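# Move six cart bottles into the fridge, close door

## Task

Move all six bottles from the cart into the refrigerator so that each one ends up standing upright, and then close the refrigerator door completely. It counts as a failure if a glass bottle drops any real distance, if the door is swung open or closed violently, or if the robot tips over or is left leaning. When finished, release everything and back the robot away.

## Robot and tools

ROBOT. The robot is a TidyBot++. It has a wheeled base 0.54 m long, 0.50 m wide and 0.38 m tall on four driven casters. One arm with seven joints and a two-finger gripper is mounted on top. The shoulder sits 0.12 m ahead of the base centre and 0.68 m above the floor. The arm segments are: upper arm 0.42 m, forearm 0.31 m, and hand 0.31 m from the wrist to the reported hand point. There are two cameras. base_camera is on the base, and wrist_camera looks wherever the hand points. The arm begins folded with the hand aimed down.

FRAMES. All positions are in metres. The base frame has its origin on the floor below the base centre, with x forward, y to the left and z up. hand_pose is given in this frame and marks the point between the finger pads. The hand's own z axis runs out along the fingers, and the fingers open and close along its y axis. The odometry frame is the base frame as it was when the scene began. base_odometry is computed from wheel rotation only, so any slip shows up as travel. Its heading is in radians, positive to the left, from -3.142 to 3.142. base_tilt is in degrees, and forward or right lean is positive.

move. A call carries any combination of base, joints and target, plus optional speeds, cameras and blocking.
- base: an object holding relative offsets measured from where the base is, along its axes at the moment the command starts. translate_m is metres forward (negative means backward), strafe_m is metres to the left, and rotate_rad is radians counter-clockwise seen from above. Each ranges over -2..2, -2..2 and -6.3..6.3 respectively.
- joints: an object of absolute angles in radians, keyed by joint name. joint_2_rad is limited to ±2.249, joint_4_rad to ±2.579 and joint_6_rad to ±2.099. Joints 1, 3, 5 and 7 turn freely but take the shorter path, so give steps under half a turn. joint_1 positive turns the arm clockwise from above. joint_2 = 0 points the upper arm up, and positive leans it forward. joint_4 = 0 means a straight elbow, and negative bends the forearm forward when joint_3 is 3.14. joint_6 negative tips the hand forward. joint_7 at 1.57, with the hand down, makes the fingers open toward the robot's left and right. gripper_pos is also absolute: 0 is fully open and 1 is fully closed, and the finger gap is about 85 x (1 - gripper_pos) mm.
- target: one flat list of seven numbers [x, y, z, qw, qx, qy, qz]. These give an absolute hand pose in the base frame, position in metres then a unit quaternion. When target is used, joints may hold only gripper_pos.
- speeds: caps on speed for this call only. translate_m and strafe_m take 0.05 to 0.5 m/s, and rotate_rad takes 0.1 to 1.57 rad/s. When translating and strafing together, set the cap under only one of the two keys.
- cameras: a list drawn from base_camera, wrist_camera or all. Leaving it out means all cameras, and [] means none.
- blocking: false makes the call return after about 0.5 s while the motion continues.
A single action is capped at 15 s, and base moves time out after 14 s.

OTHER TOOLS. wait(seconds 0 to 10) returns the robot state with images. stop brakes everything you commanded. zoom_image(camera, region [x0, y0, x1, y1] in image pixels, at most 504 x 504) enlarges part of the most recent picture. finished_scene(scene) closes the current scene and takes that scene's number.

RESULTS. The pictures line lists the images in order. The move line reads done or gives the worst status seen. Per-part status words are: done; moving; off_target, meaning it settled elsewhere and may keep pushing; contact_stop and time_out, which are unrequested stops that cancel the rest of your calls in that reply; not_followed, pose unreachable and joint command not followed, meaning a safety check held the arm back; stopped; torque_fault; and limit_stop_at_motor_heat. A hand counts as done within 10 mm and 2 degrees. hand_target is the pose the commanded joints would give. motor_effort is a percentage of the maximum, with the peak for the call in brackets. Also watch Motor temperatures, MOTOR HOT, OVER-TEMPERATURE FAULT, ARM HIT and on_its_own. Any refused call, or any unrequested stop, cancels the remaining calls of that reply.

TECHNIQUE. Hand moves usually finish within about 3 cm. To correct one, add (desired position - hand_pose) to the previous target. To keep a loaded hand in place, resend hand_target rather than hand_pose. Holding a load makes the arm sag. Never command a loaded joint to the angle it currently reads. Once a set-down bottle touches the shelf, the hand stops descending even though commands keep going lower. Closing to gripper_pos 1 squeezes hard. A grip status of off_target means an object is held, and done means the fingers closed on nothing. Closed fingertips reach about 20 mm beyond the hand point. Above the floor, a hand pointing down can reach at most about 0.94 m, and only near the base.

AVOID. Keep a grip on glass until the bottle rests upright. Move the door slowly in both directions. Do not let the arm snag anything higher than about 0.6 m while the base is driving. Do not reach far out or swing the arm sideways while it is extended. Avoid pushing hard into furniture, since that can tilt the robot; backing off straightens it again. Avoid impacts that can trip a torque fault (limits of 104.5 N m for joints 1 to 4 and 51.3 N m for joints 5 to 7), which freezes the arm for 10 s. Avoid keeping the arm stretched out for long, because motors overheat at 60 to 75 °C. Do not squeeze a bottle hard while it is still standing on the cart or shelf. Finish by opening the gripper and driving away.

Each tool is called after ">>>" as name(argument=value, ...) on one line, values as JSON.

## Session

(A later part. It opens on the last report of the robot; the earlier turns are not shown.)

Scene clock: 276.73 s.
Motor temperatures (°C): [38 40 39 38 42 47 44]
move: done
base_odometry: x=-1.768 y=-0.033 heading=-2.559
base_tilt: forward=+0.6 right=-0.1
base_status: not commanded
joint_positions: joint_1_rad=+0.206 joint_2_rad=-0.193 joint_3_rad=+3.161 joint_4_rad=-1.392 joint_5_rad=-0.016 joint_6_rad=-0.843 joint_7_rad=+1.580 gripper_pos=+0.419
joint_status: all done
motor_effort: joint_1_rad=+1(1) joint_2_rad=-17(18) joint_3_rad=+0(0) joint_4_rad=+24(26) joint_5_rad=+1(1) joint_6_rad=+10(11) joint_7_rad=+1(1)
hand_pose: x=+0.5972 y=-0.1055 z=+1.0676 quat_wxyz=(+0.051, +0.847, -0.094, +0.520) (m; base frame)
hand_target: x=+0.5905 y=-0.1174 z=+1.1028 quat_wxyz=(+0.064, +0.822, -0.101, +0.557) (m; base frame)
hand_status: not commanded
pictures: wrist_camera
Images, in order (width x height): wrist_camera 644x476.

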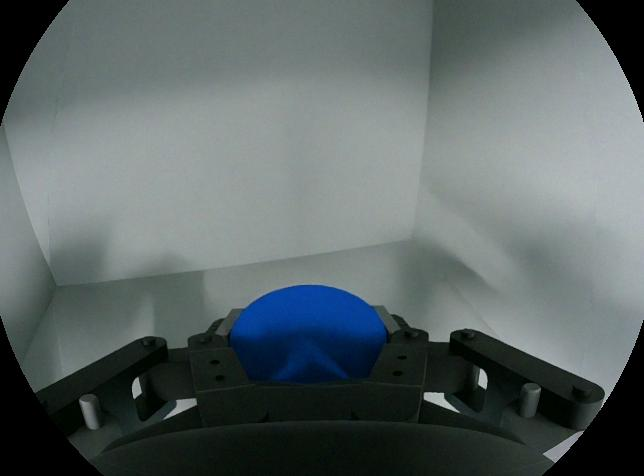

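>>> move(joints={"joint_4_rad": -1.41, "joint_6_rad": -0.76}, cameras=[])

>>> move(joints={"joint_4_rad": -1.44, "joint_6_rad": -0.73}, cameras=["wrist_camera"])

Scene clock: 279.00 s.
Motor temperatures (°C): [38 40 39 38 42 47 44]
move: done
base_odometry: x=-1.768 y=-0.033 heading=-2.559
base_tilt: forward=+0.6 right=-0.1
base_status: not commanded
joint_positions: joint_1_rad=+0.206 joint_2_rad=-0.193 joint_3_rad=+3.161 joint_4_rad=-1.423 joint_5_rad=-0.016 joint_6_rad=-0.813 joint_7_rad=+1.580 gripper_pos=+0.419
joint_status: all done
motor_effort: joint_1_rad=+1(1) joint_2_rad=-15(18) joint_3_rad=+0(0) joint_4_rad=+24(26) joint_5_rad=+1(1) joint_6_rad=+10(12) joint_7_rad=+1(1)
hand_pose: x=+0.6004 y=-0.1063 z=+1.0584 quat_wxyz=(+0.051, +0.848, -0.094, +0.520) (m; base frame)
hand_target: x=+0.5940 y=-0.1183 z=+1.0941 quat_wxyz=(+0.064, +0.822, -0.101, +0.557) (m; base frame)
hand_status: not commanded
pictures: none
No camera images: "cameras" was empty.

Scene clock: 279.63 s.
Motor temperatures (°C): [38 40 39 38 42 47 44]
move: done
base_odometry: x=-1.768 y=-0.033 heading=-2.559
base_tilt: forward=+0.6 right=-0.1
base_status: not commanded
joint_positions: joint_1_rad=+0.206 joint_2_rad=-0.194 joint_3_rad=+3.161 joint_4_rad=-1.441 joint_5_rad=-0.016 joint_6_rad=-0.776 joint_7_rad=+1.580 gripper_pos=+0.419
joint_status: all done
motor_effort: joint_1_rad=+2(2) joint_2_rad=-15(18) joint_3_rad=+0(0) joint_4_rad=+23(25) joint_5_rad=+1(1) joint_6_rad=+10(10) joint_7_rad=+0(1)
hand_pose: x=+0.6044 y=-0.1073 z=+1.0585 quat_wxyz=(+0.052, +0.843, -0.094, +0.528) (m; base frame)
hand_target: x=+0.5973 y=-0.1192 z=+1.0853 quat_wxyz=(+0.064, +0.822, -0.101, +0.557) (m; base frame)
hand_status: not commanded
pictures: wrist_camera
Images, in order (width x height): wrist_camera 644x476.

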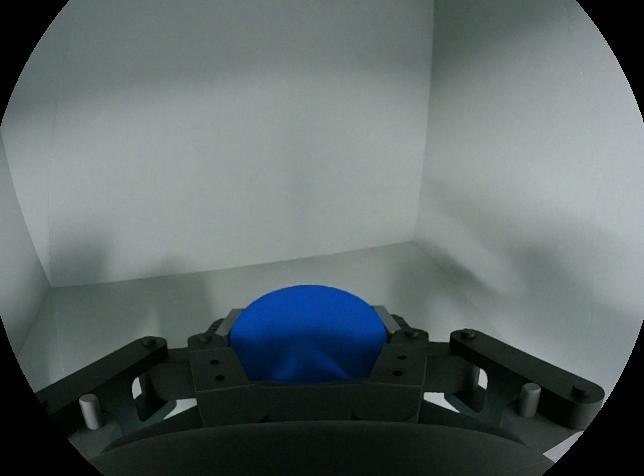

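>>> move(joints={"joint_4_rad": -1.46, "joint_6_rad": -0.735}, cameras=[])

>>> move(joints={"gripper_pos": 0.2}, cameras=["wrist_camera"])

Scene clock: 281.93 s.
Motor temperatures (°C): [38 40 39 38 42 47 44]
move: done
base_odometry: x=-1.768 y=-0.033 heading=-2.559
base_tilt: forward=+0.6 right=+0.0
base_status: not commanded
joint_positions: joint_1_rad=+0.206 joint_2_rad=-0.197 joint_3_rad=+3.161 joint_4_rad=-1.447 joint_5_rad=-0.016 joint_6_rad=-0.769 joint_7_rad=+1.580 gripper_pos=+0.419
joint_status: all done
motor_effort: joint_1_rad=+1(2) joint_2_rad=-12(15) joint_3_rad=+0(0) joint_4_rad=+21(23) joint_5_rad=+0(1) joint_6_rad=+7(9) joint_7_rad=+1(1)
hand_pose: x=+0.6041 y=-0.1073 z=+1.0584 quat_wxyz=(+0.053, +0.842, -0.094, +0.529) (m; base frame)
hand_target: x=+0.5965 y=-0.1189 z=+1.0722 quat_wxyz=(+0.063, +0.828, -0.102, +0.547) (m; base frame)
hand_status: not commanded
pictures: none
No camera images: "cameras" was empty.

Scene clock: 282.93 s.
Motor temperatures (°C): [38 40 39 38 42 47 44]
move: done
base_odometry: x=-1.768 y=-0.033 heading=-2.559
base_tilt: forward=+0.7 right=-0.1
base_status: not commanded
joint_positions: joint_1_rad=+0.206 joint_2_rad=-0.197 joint_3_rad=+3.161 joint_4_rad=-1.447 joint_5_rad=-0.016 joint_6_rad=-0.769 joint_7_rad=+1.580 gripper_pos=+0.200
joint_status: all done
motor_effort: joint_1_rad=+0(2) joint_2_rad=-12(14) joint_3_rad=+0(0) joint_4_rad=+20(21) joint_5_rad=+1(1) joint_6_rad=+7(8) joint_7_rad=+1(1)
hand_pose: x=+0.6041 y=-0.1073 z=+1.0583 quat_wxyz=(+0.053, +0.842, -0.094, +0.529) (m; base frame)
hand_target: x=+0.5965 y=-0.1189 z=+1.0722 quat_wxyz=(+0.063, +0.828, -0.102, +0.547) (m; base frame)
hand_status: not commanded
pictures: wrist_camera
Images, in order (width x height): wrist_camera 644x476.

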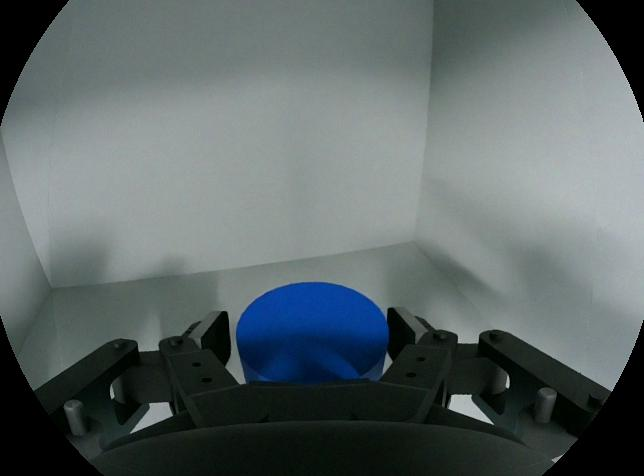

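>>> move(base={"strafe_m": -0.004}, joints={"gripper_pos": 0.12}, cameras=[])

>>> move(base={"translate_m": -0.13, "strafe_m": 0.027}, speeds={"translate_m": 0.12}, cameras=["wrist_camera"])

>>> move(base={"translate_m": -0.3}, joints={"joint_1_rad": 0, "joint_2_rad": -0.43, "joint_3_rad": 3.142, "joint_4_rad": -1.538, "joint_5_rad": 0, "joint_6_rad": -0.83, "joint_7_rad": 1.571})

Scene clock: 286.63 s.
Motor temperatures (°C): [38 40 39 38 42 47 44]
move: done
base_odometry: x=-1.770 y=-0.030 heading=-2.559
base_tilt: forward=+0.7 right=-0.1
base_status: done
joint_positions: joint_1_rad=+0.208 joint_2_rad=-0.197 joint_3_rad=+3.161 joint_4_rad=-1.447 joint_5_rad=-0.016 joint_6_rad=-0.769 joint_7_rad=+1.580 gripper_pos=+0.120
joint_status: all done
motor_effort: joint_1_rad=+1(2) joint_2_rad=-12(14) joint_3_rad=+1(3) joint_4_rad=+20(21) joint_5_rad=+0(1) joint_6_rad=+8(8) joint_7_rad=+1(1)
hand_pose: x=+0.6037 y=-0.1085 z=+1.0585 quat_wxyz=(+0.053, +0.841, -0.095, +0.529) (m; base frame)
hand_target: x=+0.5965 y=-0.1189 z=+1.0722 quat_wxyz=(+0.063, +0.828, -0.102, +0.547) (m; base frame)
hand_status: not commanded
pictures: none
No camera images: "cameras" was empty.

Scene clock: 288.33 s.
Motor temperatures (°C): [38 40 39 38 42 47 44]
move: done
base_odometry: x=-1.647 y=+0.020 heading=-2.559
base_tilt: forward=+0.6 right=-0.1
base_status: done
joint_positions: joint_1_rad=+0.208 joint_2_rad=-0.208 joint_3_rad=+3.161 joint_4_rad=-1.448 joint_5_rad=-0.016 joint_6_rad=-0.769 joint_7_rad=+1.580 gripper_pos=+0.120
joint_status: not commanded
motor_effort: joint_1_rad=+1(2) joint_2_rad=-12(18) joint_3_rad=+0(1) joint_4_rad=+21(21) joint_5_rad=+0(1) joint_6_rad=+7(8) joint_7_rad=+1(1)
hand_pose: x=+0.5998 y=-0.1077 z=+1.0636 quat_wxyz=(+0.054, +0.838, -0.095, +0.534) (m; base frame)
hand_target: x=+0.5965 y=-0.1189 z=+1.0722 quat_wxyz=(+0.063, +0.828, -0.102, +0.547) (m; base frame)
hand_status: not commanded
pictures: wrist_camera
Images, in order (width x height): wrist_camera 644x476.

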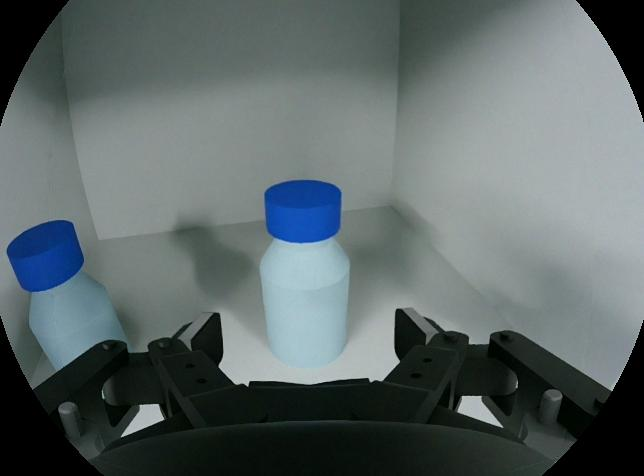

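Scene clock: 290.10 s.
Motor temperatures (°C): [38 40 39 38 42 47 44]
move: done
base_odometry: x=-1.396 y=+0.185 heading=-2.559
base_tilt: forward=+0.6 right=-0.1
base_status: done
joint_positions: joint_1_rad=+0.015 joint_2_rad=-0.440 joint_3_rad=+3.154 joint_4_rad=-1.525 joint_5_rad=-0.016 joint_6_rad=-0.794 joint_7_rad=+1.580 gripper_pos=+0.120
joint_status: all done
motor_effort: joint_1_rad=+1(2) joint_2_rad=-4(18) joint_3_rad=+0(2) joint_4_rad=+20(22) joint_5_rad=+0(2) joint_6_rad=+8(9) joint_7_rad=+1(1)
hand_pose: x=+0.5147 y=-0.0081 z=+1.1151 quat_wxyz=(+0.000, +0.807, -0.010, +0.590) (m; base frame)
hand_target: x=+0.5154 y=+0.0011 z=+1.0929 quat_wxyz=(+0.000, +0.824, +0.000, +0.566) (m; base frame)
hand_status: not commanded
pictures: base_camera, wrist_camera
Images, in order (width x height): base_camera 644x364, wrist_camera 644x476.

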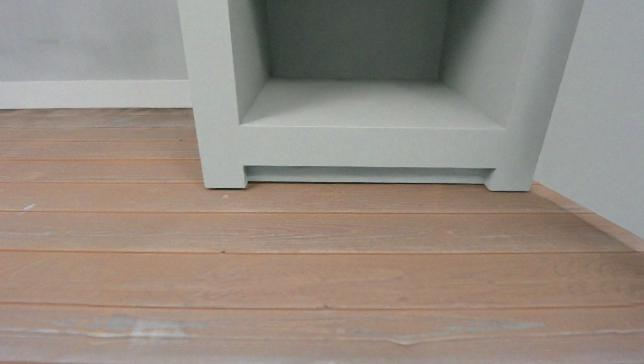

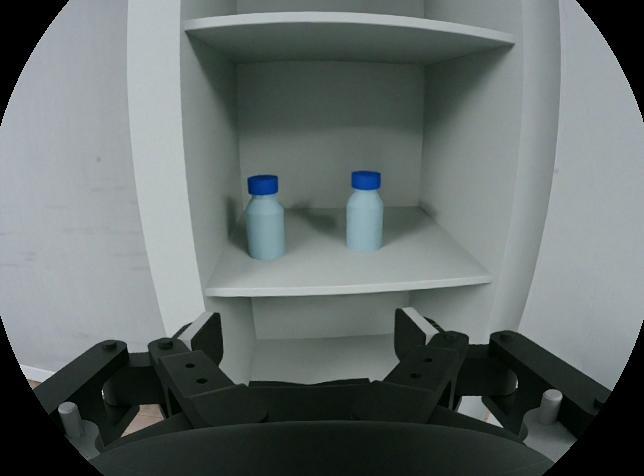

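>>> move(base={"translate_m": -0.432, "strafe_m": -0.06}, joints={"joint_1_rad": 0, "joint_6_rad": -0.93, "gripper_pos": 0.22}, cameras=[])

>>> move(base={"rotate_rad": -1.524}, cameras=["wrist_camera"])

Scene clock: 313.60 s.
Motor temperatures (°C): [38 40 39 38 42 47 44]
move: done
base_odometry: x=-1.068 y=+0.472 heading=-2.560
base_tilt: forward=+0.6 right=-0.1
base_status: done
joint_positions: joint_1_rad=+0.015 joint_2_rad=-0.439 joint_3_rad=+3.154 joint_4_rad=-1.534 joint_5_rad=-0.016 joint_6_rad=-0.903 joint_7_rad=+1.580 gripper_pos=+0.220
joint_status: all done
motor_effort: joint_1_rad=+1(1) joint_2_rad=-3(7) joint_3_rad=+0(1) joint_4_rad=+20(21) joint_5_rad=-1(1) joint_6_rad=+7(8) joint_7_rad=+0(1)
hand_pose: x=+0.5031 y=-0.0073 z=+1.0773 quat_wxyz=(-0.001, +0.841, -0.010, +0.541) (m; base frame)
hand_target: x=+0.5028 y=+0.0011 z=+1.0644 quat_wxyz=(+0.000, +0.852, +0.000, +0.524) (m; base frame)
hand_status: not commanded
pictures: none
No camera images: "cameras" was empty.

Scene clock: 315.87 s.
Motor temperatures (°C): [38 40 39 38 42 47 44]
move: done
base_odometry: x=-1.068 y=+0.472 heading=+2.200
base_tilt: forward=+0.7 right=-0.1
base_status: done
joint_positions: joint_1_rad=+0.013 joint_2_rad=-0.438 joint_3_rad=+3.153 joint_4_rad=-1.534 joint_5_rad=-0.016 joint_6_rad=-0.903 joint_7_rad=+1.580 gripper_pos=+0.220
joint_status: not commanded
motor_effort: joint_1_rad=+2(2) joint_2_rad=-3(5) joint_3_rad=+0(2) joint_4_rad=+19(20) joint_5_rad=+0(2) joint_6_rad=+7(8) joint_7_rad=+0(1)
hand_pose: x=+0.5032 y=-0.0056 z=+1.0773 quat_wxyz=(-0.001, +0.841, -0.008, +0.541) (m; base frame)
hand_target: x=+0.5028 y=+0.0011 z=+1.0644 quat_wxyz=(+0.000, +0.852, +0.000, +0.524) (m; base frame)
hand_status: not commanded
pictures: wrist_camera
Images, in order (width x height): wrist_camera 644x476.

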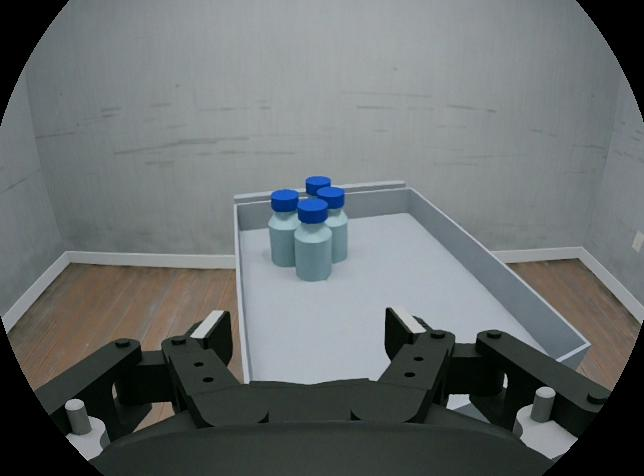

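>>> move(base={"translate_m": 0.2}, speeds={"translate_m": 0.3}, target=[0.72, 0, 0.926, 0, 0.8434, 0, 0.5373], cameras=["wrist_camera"])

Scene clock: 319.80 s.
Motor temperatures (°C): [38 40 39 38 42 47 44]
move: off_target
base_odometry: x=-1.186 y=+0.634 heading=+2.199
base_tilt: forward=+0.7 right=+0.0
base_status: done
joint_positions: joint_1_rad=+0.004 joint_2_rad=+0.032 joint_3_rad=+3.153 joint_4_rad=-1.690 joint_5_rad=-0.016 joint_6_rad=-0.332 joint_7_rad=+1.580 gripper_pos=+0.220
joint_status: not commanded
motor_effort: joint_1_rad=+1(2) joint_2_rad=-22(29) joint_3_rad=+0(1) joint_4_rad=+21(23) joint_5_rad=+0(1) joint_6_rad=+8(8) joint_7_rad=+1(1)
hand_pose: x=+0.7191 y=-0.0061 z=+0.9104 quat_wxyz=(+0.000, +0.856, -0.008, +0.517) (m; base frame)
hand_target: x=+0.7200 y=+0.0000 z=+0.9260 quat_wxyz=(+0.000, +0.843, +0.000, +0.537) (m; base frame)
hand_status: off_target (0.017 m and 2.8 deg from the pose sent, 0.264 m and 1.1 deg at the start)
pictures: wrist_camera
Images, in order (width x height): wrist_camera 644x476.

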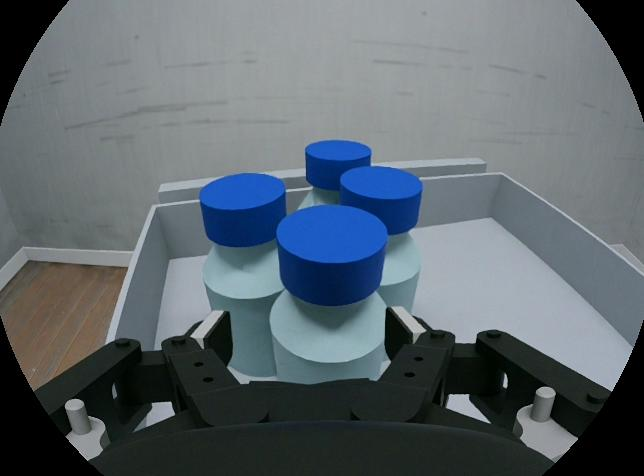

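>>> move(base={"translate_m": 0.035, "strafe_m": -0.010}, speeds={"translate_m": 0.08}, cameras=["wrist_camera"])

Scene clock: 323.37 s.
Motor temperatures (°C): [38 40 39 38 42 47 44]
move: done
base_odometry: x=-1.199 y=+0.668 heading=+2.199
base_tilt: forward=+0.6 right=-0.1
base_status: done
joint_positions: joint_1_rad=+0.002 joint_2_rad=+0.032 joint_3_rad=+3.153 joint_4_rad=-1.690 joint_5_rad=-0.016 joint_6_rad=-0.328 joint_7_rad=+1.580 gripper_pos=+0.220
joint_status: not commanded
motor_effort: joint_1_rad=+0(3) joint_2_rad=-22(25) joint_3_rad=+0(1) joint_4_rad=+21(22) joint_5_rad=+1(1) joint_6_rad=+7(8) joint_7_rad=+1(1)
hand_pose: x=+0.7196 y=-0.0052 z=+0.9118 quat_wxyz=(+0.000, +0.855, -0.007, +0.519) (m; base frame)
hand_target: x=+0.7200 y=+0.0000 z=+0.9260 quat_wxyz=(+0.000, +0.843, +0.000, +0.537) (m; base frame)
hand_status: not commanded
pictures: wrist_camera
Images, in order (width x height): wrist_camera 644x476.

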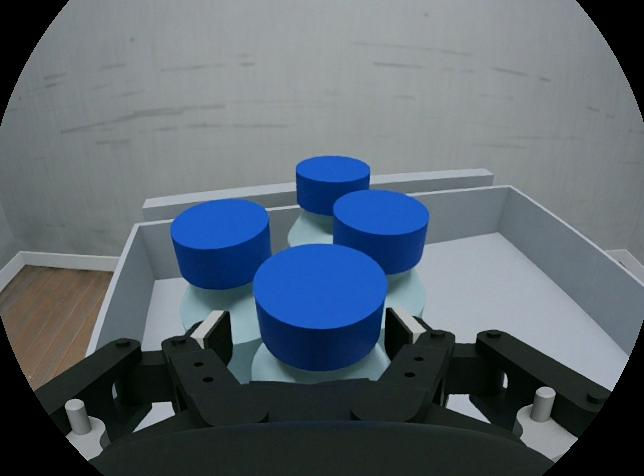

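>>> move(base={"translate_m": 0.016, "strafe_m": -0.004}, speeds={"translate_m": 0.08}, cameras=["wrist_camera"])

Scene clock: 326.43 s.
Motor temperatures (°C): [38 40 39 38 42 47 44]
move: done
base_odometry: x=-1.205 y=+0.684 heading=+2.200
base_tilt: forward=+0.5 right=+0.0
base_status: done
joint_positions: joint_1_rad=+0.001 joint_2_rad=+0.034 joint_3_rad=+3.153 joint_4_rad=-1.690 joint_5_rad=-0.016 joint_6_rad=-0.326 joint_7_rad=+1.580 gripper_pos=+0.220
joint_status: not commanded
motor_effort: joint_1_rad=+1(2) joint_2_rad=-21(25) joint_3_rad=+0(2) joint_4_rad=+21(22) joint_5_rad=+0(2) joint_6_rad=+7(8) joint_7_rad=+1(1)
hand_pose: x=+0.7203 y=-0.0044 z=+0.9109 quat_wxyz=(+0.000, +0.855, -0.007, +0.519) (m; base frame)
hand_target: x=+0.7200 y=+0.0000 z=+0.9260 quat_wxyz=(+0.000, +0.843, +0.000, +0.537) (m; base frame)
hand_status: not commanded
pictures: wrist_camera
Images, in order (width x height): wrist_camera 644x476.

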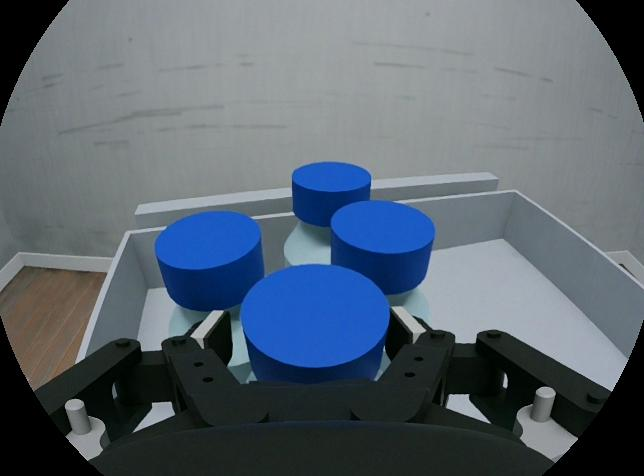

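>>> move(joints={"gripper_pos": 1.0}, cameras=["wrist_camera"])

Scene clock: 339.40 s.
Motor temperatures (°C): [38 40 39 38 42 47 44]
move: off_target
base_odometry: x=-1.205 y=+0.684 heading=+2.200
base_tilt: forward=+0.6 right=-0.1
base_status: not commanded
joint_positions: joint_1_rad=+0.001 joint_2_rad=+0.034 joint_3_rad=+3.153 joint_4_rad=-1.690 joint_5_rad=-0.016 joint_6_rad=-0.325 joint_7_rad=+1.580 gripper_pos=+0.428
joint_status: gripper_pos off_target (ended at +0.428, target +1.000)
motor_effort: joint_1_rad=+1(1) joint_2_rad=-21(22) joint_3_rad=-1(2) joint_4_rad=+21(22) joint_5_rad=+0(1) joint_6_rad=+7(8) joint_7_rad=+1(1)
hand_pose: x=+0.7205 y=-0.0044 z=+0.9113 quat_wxyz=(+0.000, +0.854, -0.007, +0.520) (m; base frame)
hand_target: x=+0.7200 y=+0.0000 z=+0.9260 quat_wxyz=(+0.000, +0.843, +0.000, +0.537) (m; base frame)
hand_status: not commanded
pictures: wrist_camera
Images, in order (width x height): wrist_camera 644x476.

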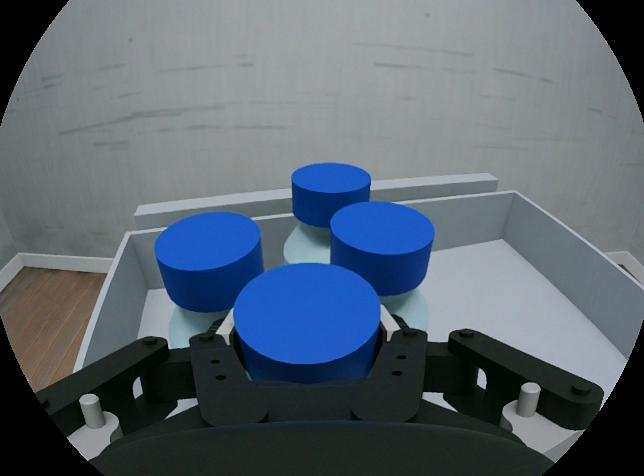

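Gripped. Lift.

>>> move(target=[0.722,0,1.06,0,0.8434,0,0.5373], cameras=["wrist_camera"])

>>> move(base={"translate_m": -0.6}, joints={"joint_1_rad":0,"joint_2_rad":-0.27,"joint_3_rad":3.142,"joint_4_rad":-1.17,"joint_5_rad":0,"joint_6_rad":-1.08,"joint_7_rad":1.571}, cameras=["wrist_camera"])

>>> move(base={"rotate_rad": 1.524}, speeds={"rotate_rad":0.8}, cameras=["wrist_camera"])

Scene clock: 344.53 s.
Motor temperatures (°C): [38 40 39 38 42 47 44]
move: off_target
base_odometry: x=-1.205 y=+0.684 heading=+2.200
base_tilt: forward=+0.6 right=-0.1
base_status: not commanded
joint_positions: joint_1_rad=-0.003 joint_2_rad=+0.063 joint_3_rad=+3.153 joint_4_rad=-1.268 joint_5_rad=-0.016 joint_6_rad=-0.701 joint_7_rad=+1.580 gripper_pos=+0.428
joint_status: not commanded
motor_effort: joint_1_rad=+1(2) joint_2_rad=-28(30) joint_3_rad=+0(1) joint_4_rad=+25(29) joint_5_rad=-1(2) joint_6_rad=+10(13) joint_7_rad=+1(1)
hand_pose: x=+0.7299 y=-0.0005 z=+1.0381 quat_wxyz=(-0.003, +0.850, -0.002, +0.527) (m; base frame)
hand_target: x=+0.7220 y=+0.0000 z=+1.0600 quat_wxyz=(+0.000, +0.843, +0.000, +0.537) (m; base frame)
hand_status: off_target (0.023 m and 1.4 deg from the pose sent, 0.149 m and 2.5 deg at the start)
pictures: wrist_camera
Images, in order (width x height): wrist_camera 644x476.

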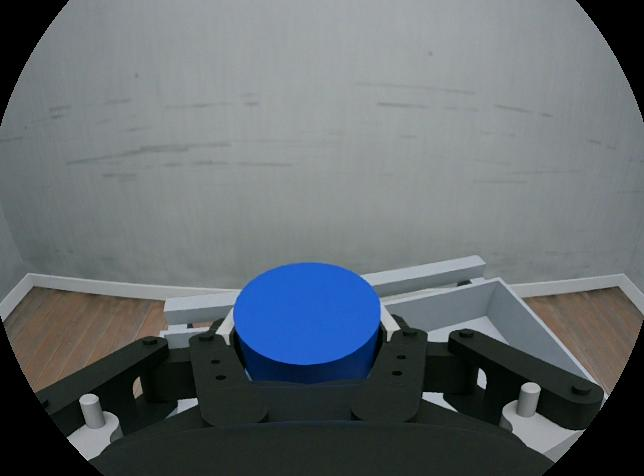

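Scene clock: 346.93 s.
Motor temperatures (°C): [38 40 39 38 42 47 44]
move: done
base_odometry: x=-0.852 y=+0.199 heading=+2.200
base_tilt: forward=+0.6 right=+0.0
base_status: done
joint_positions: joint_1_rad=-0.004 joint_2_rad=-0.258 joint_3_rad=+3.153 joint_4_rad=-1.195 joint_5_rad=-0.016 joint_6_rad=-1.060 joint_7_rad=+1.580 gripper_pos=+0.428
joint_status: all done
motor_effort: joint_1_rad=+1(2) joint_2_rad=-11(34) joint_3_rad=+0(1) joint_4_rad=+22(27) joint_5_rad=+0(2) joint_6_rad=+10(12) joint_7_rad=+1(2)
hand_pose: x=+0.5487 y=+0.0012 z=+1.1459 quat_wxyz=(-0.005, +0.841, +0.000, +0.541) (m; base frame)
hand_target: x=+0.5386 y=+0.0011 z=+1.1589 quat_wxyz=(+0.000, +0.836, +0.000, +0.549) (m; base frame)
hand_status: not commanded
pictures: wrist_camera
Images, in order (width x height): wrist_camera 644x476.

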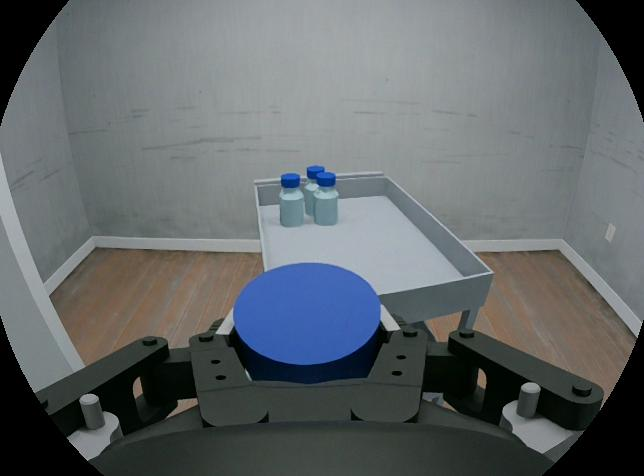

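Scene clock: 349.63 s.
Motor temperatures (°C): [38 40 39 38 42 47 44]
move: done
base_odometry: x=-0.852 y=+0.199 heading=-2.560
base_tilt: forward=+0.6 right=-0.1
base_status: done
joint_positions: joint_1_rad=-0.004 joint_2_rad=-0.258 joint_3_rad=+3.150 joint_4_rad=-1.195 joint_5_rad=-0.016 joint_6_rad=-1.060 joint_7_rad=+1.580 gripper_pos=+0.428
joint_status: not commanded
motor_effort: joint_1_rad=+1(2) joint_2_rad=-11(13) joint_3_rad=+0(4) joint_4_rad=+22(23) joint_5_rad=+0(2) joint_6_rad=+10(11) joint_7_rad=+1(1)
hand_pose: x=+0.5486 y=+0.0027 z=+1.1459 quat_wxyz=(-0.005, +0.841, +0.002, +0.541) (m; base frame)
hand_target: x=+0.5386 y=+0.0011 z=+1.1589 quat_wxyz=(+0.000, +0.836, +0.000, +0.549) (m; base frame)
hand_status: not commanded
pictures: wrist_camera
Images, in order (width x height): wrist_camera 644x476.

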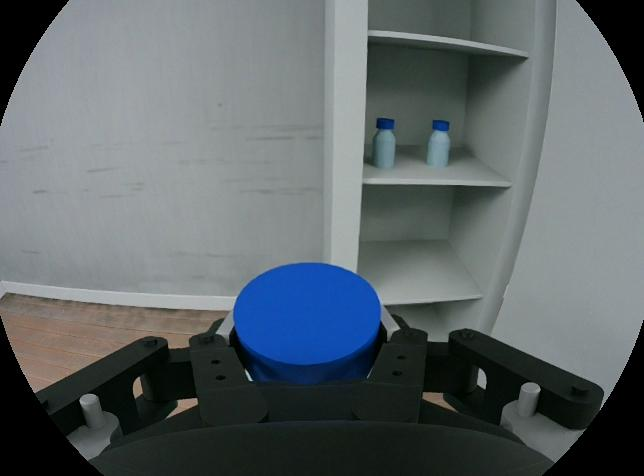

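>>> move(base={"translate_m": 0.458, "strafe_m": -0.305}, joints={"joint_1_rad":0,"joint_2_rad":-0.22,"joint_3_rad":3.142,"joint_4_rad":-1.20,"joint_5_rad":0,"joint_6_rad":-1.02,"joint_7_rad":1.571}, cameras=["wrist_camera"])

Scene clock: 354.00 s.
Motor temperatures (°C): [38 40 39 38 42 47 44]
move: done
base_odometry: x=-1.402 y=+0.202 heading=-2.559
base_tilt: forward=+0.6 right=-0.1
base_status: done
joint_positions: joint_1_rad=-0.004 joint_2_rad=-0.201 joint_3_rad=+3.150 joint_4_rad=-1.210 joint_5_rad=-0.016 joint_6_rad=-1.048 joint_7_rad=+1.580 gripper_pos=+0.428
joint_status: all done
motor_effort: joint_1_rad=+1(2) joint_2_rad=-14(17) joint_3_rad=+0(2) joint_4_rad=+22(23) joint_5_rad=+0(2) joint_6_rad=+10(12) joint_7_rad=+1(2)
hand_pose: x=+0.5763 y=+0.0028 z=+1.1160 quat_wxyz=(-0.005, +0.857, +0.002, +0.516) (m; base frame)
hand_target: x=+0.5713 y=+0.0011 z=+1.1380 quat_wxyz=(+0.000, +0.841, +0.000, +0.540) (m; base frame)
hand_status: not commanded
pictures: wrist_camera
Images, in order (width x height): wrist_camera 644x476.

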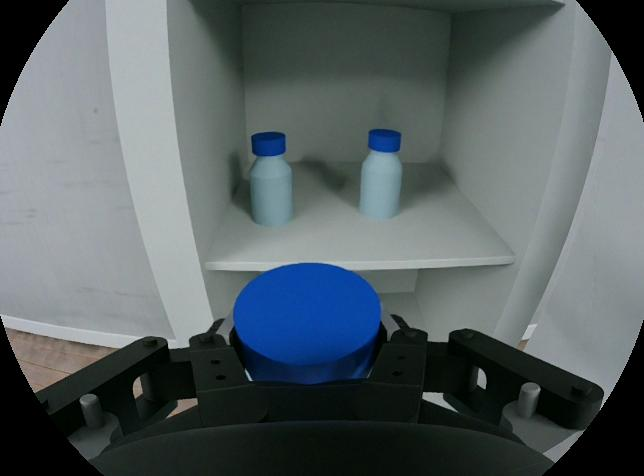

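>>> move(base={"translate_m": 0.36, "strafe_m": -0.008}, speeds={"translate_m":0.2}, cameras=["wrist_camera"])

Scene clock: 360.60 s.
Motor temperatures (°C): [38 40 39 38 42 47 44]
move: done
base_odometry: x=-1.708 y=+0.010 heading=-2.559
base_tilt: forward=+0.6 right=+0.0
base_status: done
joint_positions: joint_1_rad=-0.004 joint_2_rad=-0.195 joint_3_rad=+3.150 joint_4_rad=-1.211 joint_5_rad=-0.016 joint_6_rad=-1.048 joint_7_rad=+1.580 gripper_pos=+0.428
joint_status: not commanded
motor_effort: joint_1_rad=+1(2) joint_2_rad=-14(18) joint_3_rad=+0(2) joint_4_rad=+22(23) joint_5_rad=+1(2) joint_6_rad=+10(11) joint_7_rad=+1(1)
hand_pose: x=+0.5791 y=+0.0029 z=+1.1126 quat_wxyz=(-0.005, +0.858, +0.002, +0.513) (m; base frame)
hand_target: x=+0.5713 y=+0.0011 z=+1.1380 quat_wxyz=(+0.000, +0.841, +0.000, +0.540) (m; base frame)
hand_status: not commanded
pictures: wrist_camera
Images, in order (width x height): wrist_camera 644x476.

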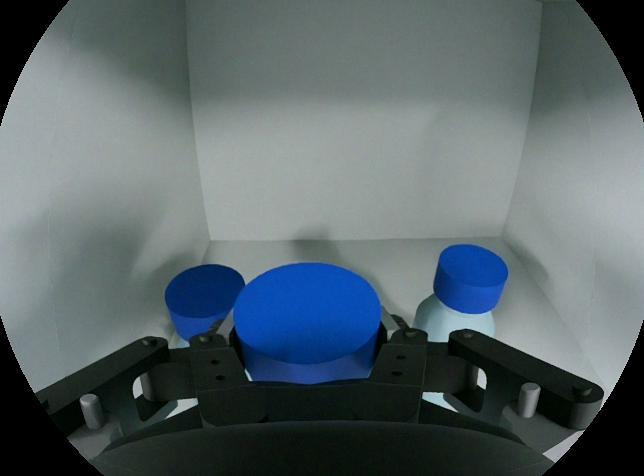

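>>> move(base={"strafe_m": -0.019}, cameras=[])

>>> move(base={"translate_m": 0.08}, speeds={"translate_m":0.15}, joints={"joint_4_rad":-1.27,"joint_6_rad":-0.92}, cameras=["wrist_camera"])

Scene clock: 364.23 s.
Motor temperatures (°C): [38 40 39 38 42 47 44]
move: done
base_odometry: x=-1.718 y=+0.026 heading=-2.559
base_tilt: forward=+0.7 right=-0.1
base_status: done
joint_positions: joint_1_rad=-0.002 joint_2_rad=-0.195 joint_3_rad=+3.149 joint_4_rad=-1.211 joint_5_rad=-0.016 joint_6_rad=-1.048 joint_7_rad=+1.580 gripper_pos=+0.428
joint_status: not commanded
motor_effort: joint_1_rad=+0(4) joint_2_rad=-15(17) joint_3_rad=-1(4) joint_4_rad=+22(24) joint_5_rad=-1(2) joint_6_rad=+10(11) joint_7_rad=+0(1)
hand_pose: x=+0.5790 y=+0.0029 z=+1.1126 quat_wxyz=(-0.005, +0.858, +0.002, +0.513) (m; base frame)
hand_target: x=+0.5713 y=+0.0011 z=+1.1380 quat_wxyz=(+0.000, +0.841, +0.000, +0.540) (m; base frame)
hand_status: not commanded
pictures: none
No camera images: "cameras" was empty.

Scene clock: 365.40 s.
Motor temperatures (°C): [38 40 39 38 42 47 44]
move: done
base_odometry: x=-1.785 y=-0.018 heading=-2.559
base_tilt: forward=+0.6 right=-0.1
base_status: done
joint_positions: joint_1_rad=-0.002 joint_2_rad=-0.193 joint_3_rad=+3.149 joint_4_rad=-1.280 joint_5_rad=-0.016 joint_6_rad=-0.969 joint_7_rad=+1.580 gripper_pos=+0.428
joint_status: all done
motor_effort: joint_1_rad=+0(1) joint_2_rad=-15(19) joint_3_rad=+0(2) joint_4_rad=+24(25) joint_5_rad=+1(1) joint_6_rad=+10(11) joint_7_rad=+0(1)
hand_pose: x=+0.5922 y=+0.0027 z=+1.0955 quat_wxyz=(-0.005, +0.856, +0.001, +0.516) (m; base frame)
hand_target: x=+0.5867 y=+0.0011 z=+1.1279 quat_wxyz=(+0.000, +0.833, +0.000, +0.553) (m; base frame)
hand_status: not commanded
pictures: wrist_camera
Images, in order (width x height): wrist_camera 644x476.

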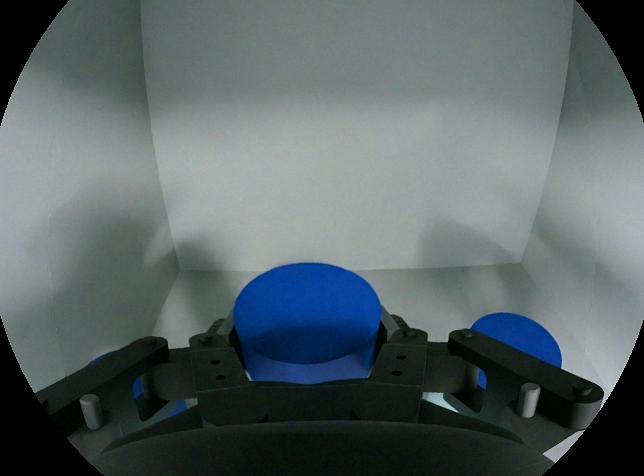

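>>> move(base={"strafe_m": -0.012}, joints={"joint_4_rad":-1.33,"joint_6_rad":-0.84}, cameras=["wrist_camera"])

>>> move(joints={"joint_4_rad":-1.38,"joint_6_rad":-0.79}, cameras=["wrist_camera"])

>>> move(joints={"joint_4_rad":-1.41,"joint_6_rad":-0.76}, cameras=["wrist_camera"])

Scene clock: 371.20 s.
Motor temperatures (°C): [38 40 39 38 42 47 44]
move: done
base_odometry: x=-1.792 y=-0.008 heading=-2.558
base_tilt: forward=+0.6 right=+0.0
base_status: done
joint_positions: joint_1_rad=-0.002 joint_2_rad=-0.193 joint_3_rad=+3.148 joint_4_rad=-1.342 joint_5_rad=-0.016 joint_6_rad=-0.893 joint_7_rad=+1.580 gripper_pos=+0.428
joint_status: all done
motor_effort: joint_1_rad=+1(3) joint_2_rad=-15(17) joint_3_rad=+0(4) joint_4_rad=+24(25) joint_5_rad=-1(2) joint_6_rad=+10(12) joint_7_rad=+0(1)
hand_pose: x=+0.6026 y=+0.0027 z=+1.0824 quat_wxyz=(-0.005, +0.852, +0.001, +0.523) (m; base frame)
hand_target: x=+0.5979 y=+0.0011 z=+1.1170 quat_wxyz=(+0.000, +0.828, +0.000, +0.561) (m; base frame)
hand_status: not commanded
pictures: wrist_camera
Images, in order (width x height): wrist_camera 644x476.

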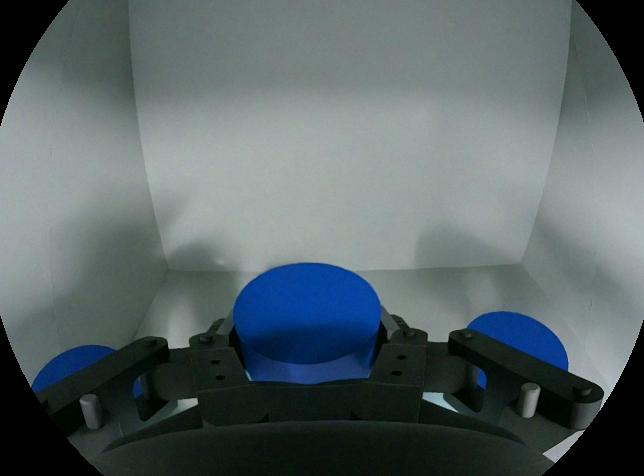

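Scene clock: 371.93 s.
Motor temperatures (°C): [38 40 39 38 42 47 44]
move: done
base_odometry: x=-1.792 y=-0.008 heading=-2.558
base_tilt: forward=+0.6 right=-0.1
base_status: not commanded
joint_positions: joint_1_rad=-0.002 joint_2_rad=-0.193 joint_3_rad=+3.148 joint_4_rad=-1.392 joint_5_rad=-0.016 joint_6_rad=-0.843 joint_7_rad=+1.580 gripper_pos=+0.428
joint_status: all done
motor_effort: joint_1_rad=+1(1) joint_2_rad=-16(18) joint_3_rad=+0(0) joint_4_rad=+24(26) joint_5_rad=-1(1) joint_6_rad=+10(11) joint_7_rad=+0(1)
hand_pose: x=+0.6086 y=+0.0026 z=+1.0675 quat_wxyz=(-0.005, +0.853, +0.000, +0.522) (m; base frame)
hand_target: x=+0.6046 y=+0.0011 z=+1.1027 quat_wxyz=(+0.000, +0.828, +0.000, +0.561) (m; base frame)
hand_status: not commanded
pictures: wrist_camera
Images, in order (width x height): wrist_camera 644x476.

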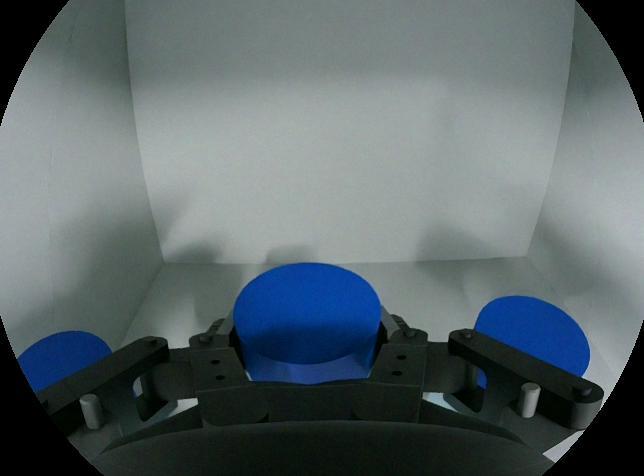

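Scene clock: 372.60 s.
Motor temperatures (°C): [38 40 39 38 42 47 44]
move: done
base_odometry: x=-1.792 y=-0.008 heading=-2.558
base_tilt: forward=+0.6 right=+0.0
base_status: not commanded
joint_positions: joint_1_rad=-0.002 joint_2_rad=-0.193 joint_3_rad=+3.148 joint_4_rad=-1.421 joint_5_rad=-0.016 joint_6_rad=-0.812 joint_7_rad=+1.580 gripper_pos=+0.428
joint_status: all done
motor_effort: joint_1_rad=+0(2) joint_2_rad=-17(18) joint_3_rad=+0(0) joint_4_rad=+24(26) joint_5_rad=+0(1) joint_6_rad=+10(11) joint_7_rad=+0(1)
hand_pose: x=+0.6121 y=+0.0024 z=+1.0595 quat_wxyz=(-0.005, +0.852, +0.000, +0.523) (m; base frame)
hand_target: x=+0.6082 y=+0.0011 z=+1.0940 quat_wxyz=(+0.000, +0.828, +0.000, +0.561) (m; base frame)
hand_status: not commanded
pictures: wrist_camera
Images, in order (width x height): wrist_camera 644x476.

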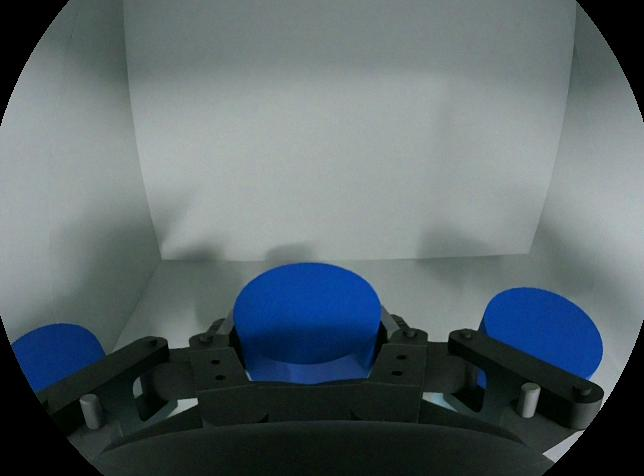

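>>> move(base={"strafe_m": 0.01}, joints={"joint_4_rad":-1.44,"joint_6_rad":-0.74}, cameras=[])

>>> move(joints={"joint_4_rad":-1.47,"joint_6_rad":-0.715}, cameras=["wrist_camera"])

Scene clock: 375.33 s.
Motor temperatures (°C): [38 40 39 38 42 47 44]
move: done
base_odometry: x=-1.787 y=-0.016 heading=-2.559
base_tilt: forward=+0.6 right=-0.1
base_status: done
joint_positions: joint_1_rad=-0.001 joint_2_rad=-0.194 joint_3_rad=+3.147 joint_4_rad=-1.440 joint_5_rad=-0.016 joint_6_rad=-0.784 joint_7_rad=+1.580 gripper_pos=+0.428
joint_status: all done
motor_effort: joint_1_rad=-1(3) joint_2_rad=-15(18) joint_3_rad=-2(4) joint_4_rad=+23(25) joint_5_rad=+0(1) joint_6_rad=+9(10) joint_7_rad=+1(1)
hand_pose: x=+0.6150 y=+0.0025 z=+1.0568 quat_wxyz=(-0.005, +0.850, +0.000, +0.527) (m; base frame)
hand_target: x=+0.6104 y=+0.0011 z=+1.0823 quat_wxyz=(+0.000, +0.830, +0.000, +0.557) (m; base frame)
hand_status: not commanded
pictures: none
No camera images: "cameras" was empty.

Scene clock: 375.97 s.
Motor temperatures (°C): [38 40 39 38 42 47 44]
move: done
base_odometry: x=-1.787 y=-0.016 heading=-2.559
base_tilt: forward=+0.6 right=-0.1
base_status: not commanded
joint_positions: joint_1_rad=-0.001 joint_2_rad=-0.198 joint_3_rad=+3.147 joint_4_rad=-1.459 joint_5_rad=-0.016 joint_6_rad=-0.753 joint_7_rad=+1.580 gripper_pos=+0.428
joint_status: all done
motor_effort: joint_1_rad=+0(1) joint_2_rad=-12(16) joint_3_rad=-1(2) joint_4_rad=+21(24) joint_5_rad=+1(1) joint_6_rad=+9(10) joint_7_rad=+1(1)
hand_pose: x=+0.6167 y=+0.0023 z=+1.0566 quat_wxyz=(-0.005, +0.845, +0.000, +0.534) (m; base frame)
hand_target: x=+0.6129 y=+0.0011 z=+1.0720 quat_wxyz=(+0.000, +0.832, +0.000, +0.555) (m; base frame)
hand_status: not commanded
pictures: wrist_camera
Images, in order (width x height): wrist_camera 644x476.

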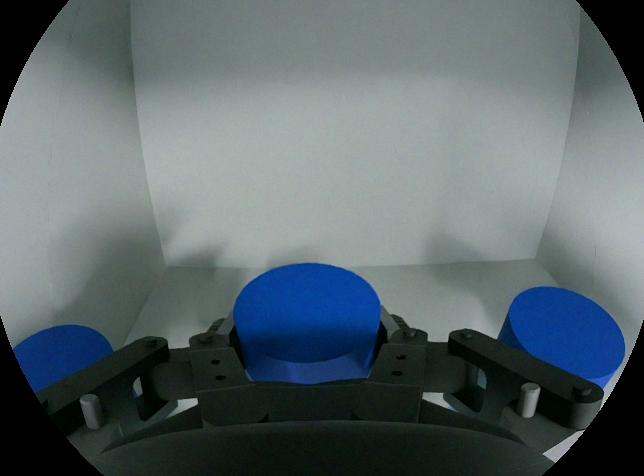

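>>> move(joints={"joint_4_rad":-1.485,"joint_6_rad":-0.73}, cameras=[])

>>> move(joints={"gripper_pos":0.25}, cameras=["wrist_camera"])

Scene clock: 378.83 s.
Motor temperatures (°C): [38 40 39 38 42 47 44]
move: done
base_odometry: x=-1.787 y=-0.016 heading=-2.559
base_tilt: forward=+0.7 right=-0.1
base_status: not commanded
joint_positions: joint_1_rad=-0.001 joint_2_rad=-0.202 joint_3_rad=+3.147 joint_4_rad=-1.462 joint_5_rad=-0.016 joint_6_rad=-0.753 joint_7_rad=+1.580 gripper_pos=+0.428
joint_status: all done
motor_effort: joint_1_rad=+0(1) joint_2_rad=-11(13) joint_3_rad=-1(1) joint_4_rad=+19(21) joint_5_rad=+0(1) joint_6_rad=+6(8) joint_7_rad=+1(1)
hand_pose: x=+0.6154 y=+0.0023 z=+1.0566 quat_wxyz=(-0.005, +0.845, +0.000, +0.535) (m; base frame)
hand_target: x=+0.6107 y=+0.0011 z=+1.0589 quat_wxyz=(+0.000, +0.840, +0.000, +0.542) (m; base frame)
hand_status: not commanded
pictures: none
No camera images: "cameras" was empty.

Scene clock: 379.80 s.
Motor temperatures (°C): [38 40 39 38 42 47 44]
move: done
base_odometry: x=-1.787 y=-0.016 heading=-2.559
base_tilt: forward=+0.6 right=+0.0
base_status: not commanded
joint_positions: joint_1_rad=-0.001 joint_2_rad=-0.202 joint_3_rad=+3.147 joint_4_rad=-1.471 joint_5_rad=-0.016 joint_6_rad=-0.753 joint_7_rad=+1.580 gripper_pos=+0.250
joint_status: all done
motor_effort: joint_1_rad=+0(1) joint_2_rad=-12(13) joint_3_rad=-2(2) joint_4_rad=+20(21) joint_5_rad=-1(1) joint_6_rad=+7(7) joint_7_rad=+0(1)
hand_pose: x=+0.6150 y=+0.0024 z=+1.0518 quat_wxyz=(-0.005, +0.847, +0.000, +0.531) (m; base frame)
hand_target: x=+0.6107 y=+0.0011 z=+1.0589 quat_wxyz=(+0.000, +0.840, +0.000, +0.542) (m; base frame)
hand_status: not commanded
pictures: wrist_camera
Images, in order (width x height): wrist_camera 644x476.

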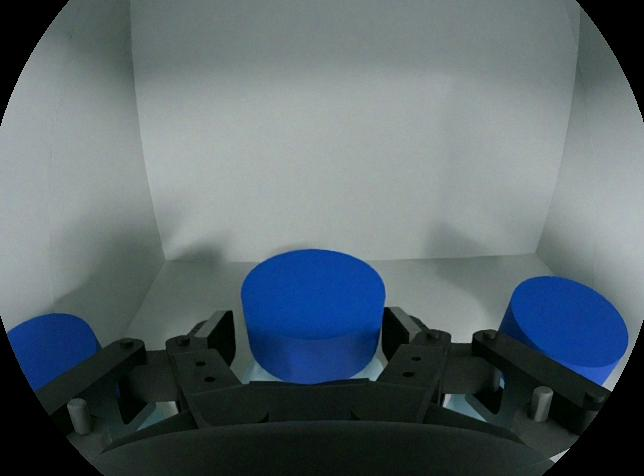

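>>> move(base={"strafe_m": -0.004}, joints={"gripper_pos":0.2}, cameras=["wrist_camera"])

>>> move(base={"translate_m": -0.13}, speeds={"translate_m":0.12}, cameras=["wrist_camera"])

Scene clock: 383.63 s.
Motor temperatures (°C): [38 40 39 38 42 47 44]
move: done
base_odometry: x=-1.789 y=-0.013 heading=-2.558
base_tilt: forward=+0.6 right=-0.1
base_status: done
joint_positions: joint_1_rad=-0.001 joint_2_rad=-0.202 joint_3_rad=+3.147 joint_4_rad=-1.472 joint_5_rad=-0.016 joint_6_rad=-0.753 joint_7_rad=+1.580 gripper_pos=+0.200
joint_status: all done
motor_effort: joint_1_rad=+0(2) joint_2_rad=-12(14) joint_3_rad=-2(5) joint_4_rad=+21(21) joint_5_rad=-1(2) joint_6_rad=+8(8) joint_7_rad=+0(1)
hand_pose: x=+0.6150 y=+0.0020 z=+1.0512 quat_wxyz=(-0.005, +0.848, -0.001, +0.531) (m; base frame)
hand_target: x=+0.6107 y=+0.0011 z=+1.0589 quat_wxyz=(+0.000, +0.840, +0.000, +0.542) (m; base frame)
hand_status: not commanded
pictures: wrist_camera
Images, in order (width x height): wrist_camera 644x476.

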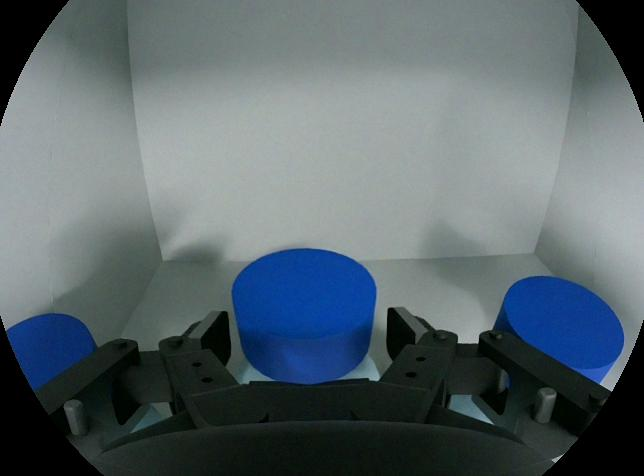

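Scene clock: 385.30 s.
Motor temperatures (°C): [38 40 39 38 42 47 44]
move: done
base_odometry: x=-1.680 y=+0.059 heading=-2.558
base_tilt: forward=+0.7 right=-0.1
base_status: done
joint_positions: joint_1_rad=-0.001 joint_2_rad=-0.209 joint_3_rad=+3.147 joint_4_rad=-1.473 joint_5_rad=-0.016 joint_6_rad=-0.753 joint_7_rad=+1.580 gripper_pos=+0.200
joint_status: not commanded
motor_effort: joint_1_rad=+1(2) joint_2_rad=-13(18) joint_3_rad=+0(3) joint_4_rad=+21(22) joint_5_rad=+0(2) joint_6_rad=+7(8) joint_7_rad=+0(1)
hand_pose: x=+0.6121 y=+0.0020 z=+1.0544 quat_wxyz=(-0.005, +0.846, -0.001, +0.533) (m; base frame)
hand_target: x=+0.6107 y=+0.0011 z=+1.0589 quat_wxyz=(+0.000, +0.840, +0.000, +0.542) (m; base frame)
hand_status: not commanded
pictures: wrist_camera
Images, in order (width x height): wrist_camera 644x476.

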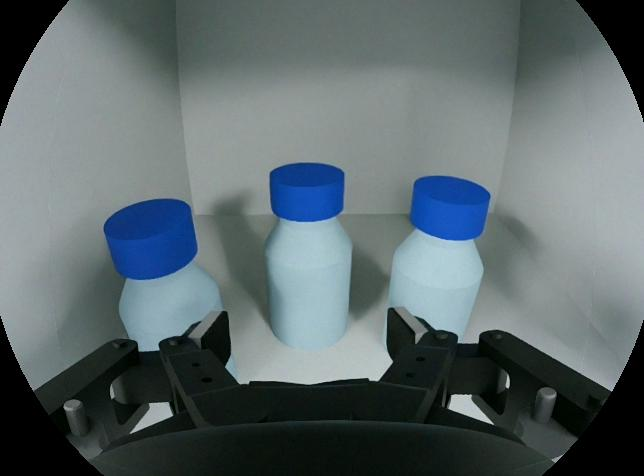

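>>> move(base={"translate_m": -0.73}, joints={"joint_1_rad":0,"joint_2_rad":-0.43,"joint_3_rad":3.142,"joint_4_rad":-1.538,"joint_5_rad":0,"joint_6_rad":-0.83,"joint_7_rad":1.571}, cameras=["wrist_camera"])

>>> move(base={"rotate_rad": -1.475}, speeds={"rotate_rad":0.9}, cameras=["wrist_camera"])

Scene clock: 391.13 s.
Motor temperatures (°C): [38 40 39 38 42 47 44]
move: done
base_odometry: x=-1.071 y=+0.461 heading=-2.558
base_tilt: forward=+0.6 right=+0.0
base_status: done
joint_positions: joint_1_rad=-0.001 joint_2_rad=-0.424 joint_3_rad=+3.147 joint_4_rad=-1.525 joint_5_rad=-0.016 joint_6_rad=-0.791 joint_7_rad=+1.580 gripper_pos=+0.200
joint_status: all done
motor_effort: joint_1_rad=+0(2) joint_2_rad=-4(18) joint_3_rad=+0(1) joint_4_rad=+20(22) joint_5_rad=+0(2) joint_6_rad=+8(8) joint_7_rad=+1(2)
hand_pose: x=+0.5218 y=+0.0021 z=+1.1093 quat_wxyz=(-0.005, +0.811, +0.000, +0.585) (m; base frame)
hand_target: x=+0.5154 y=+0.0011 z=+1.0929 quat_wxyz=(+0.000, +0.824, +0.000, +0.566) (m; base frame)
hand_status: not commanded
pictures: wrist_camera
Images, in order (width x height): wrist_camera 644x476.

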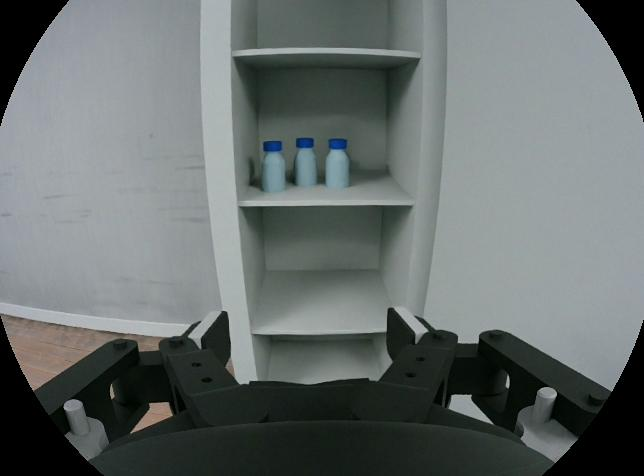

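Scene clock: 393.63 s.
Motor temperatures (°C): [38 40 39 38 42 47 44]
move: done
base_odometry: x=-1.071 y=+0.461 heading=+2.251
base_tilt: forward=+0.6 right=-0.1
base_status: done
joint_positions: joint_1_rad=-0.001 joint_2_rad=-0.424 joint_3_rad=+3.147 joint_4_rad=-1.525 joint_5_rad=-0.016 joint_6_rad=-0.791 joint_7_rad=+1.580 gripper_pos=+0.200
joint_status: not commanded
motor_effort: joint_1_rad=+0(2) joint_2_rad=-4(6) joint_3_rad=+0(2) joint_4_rad=+19(20) joint_5_rad=+0(1) joint_6_rad=+8(8) joint_7_rad=+0(1)
hand_pose: x=+0.5218 y=+0.0022 z=+1.1091 quat_wxyz=(-0.005, +0.811, +0.000, +0.585) (m; base frame)
hand_target: x=+0.5154 y=+0.0011 z=+1.0929 quat_wxyz=(+0.000, +0.824, +0.000, +0.566) (m; base frame)
hand_status: not commanded
pictures: wrist_camera
Images, in order (width x height): wrist_camera 644x476.

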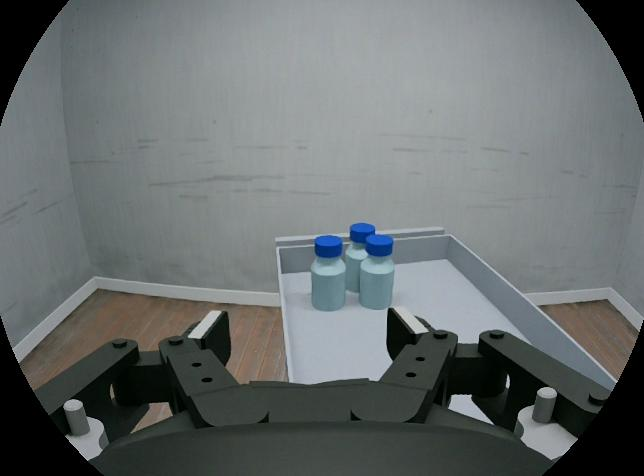

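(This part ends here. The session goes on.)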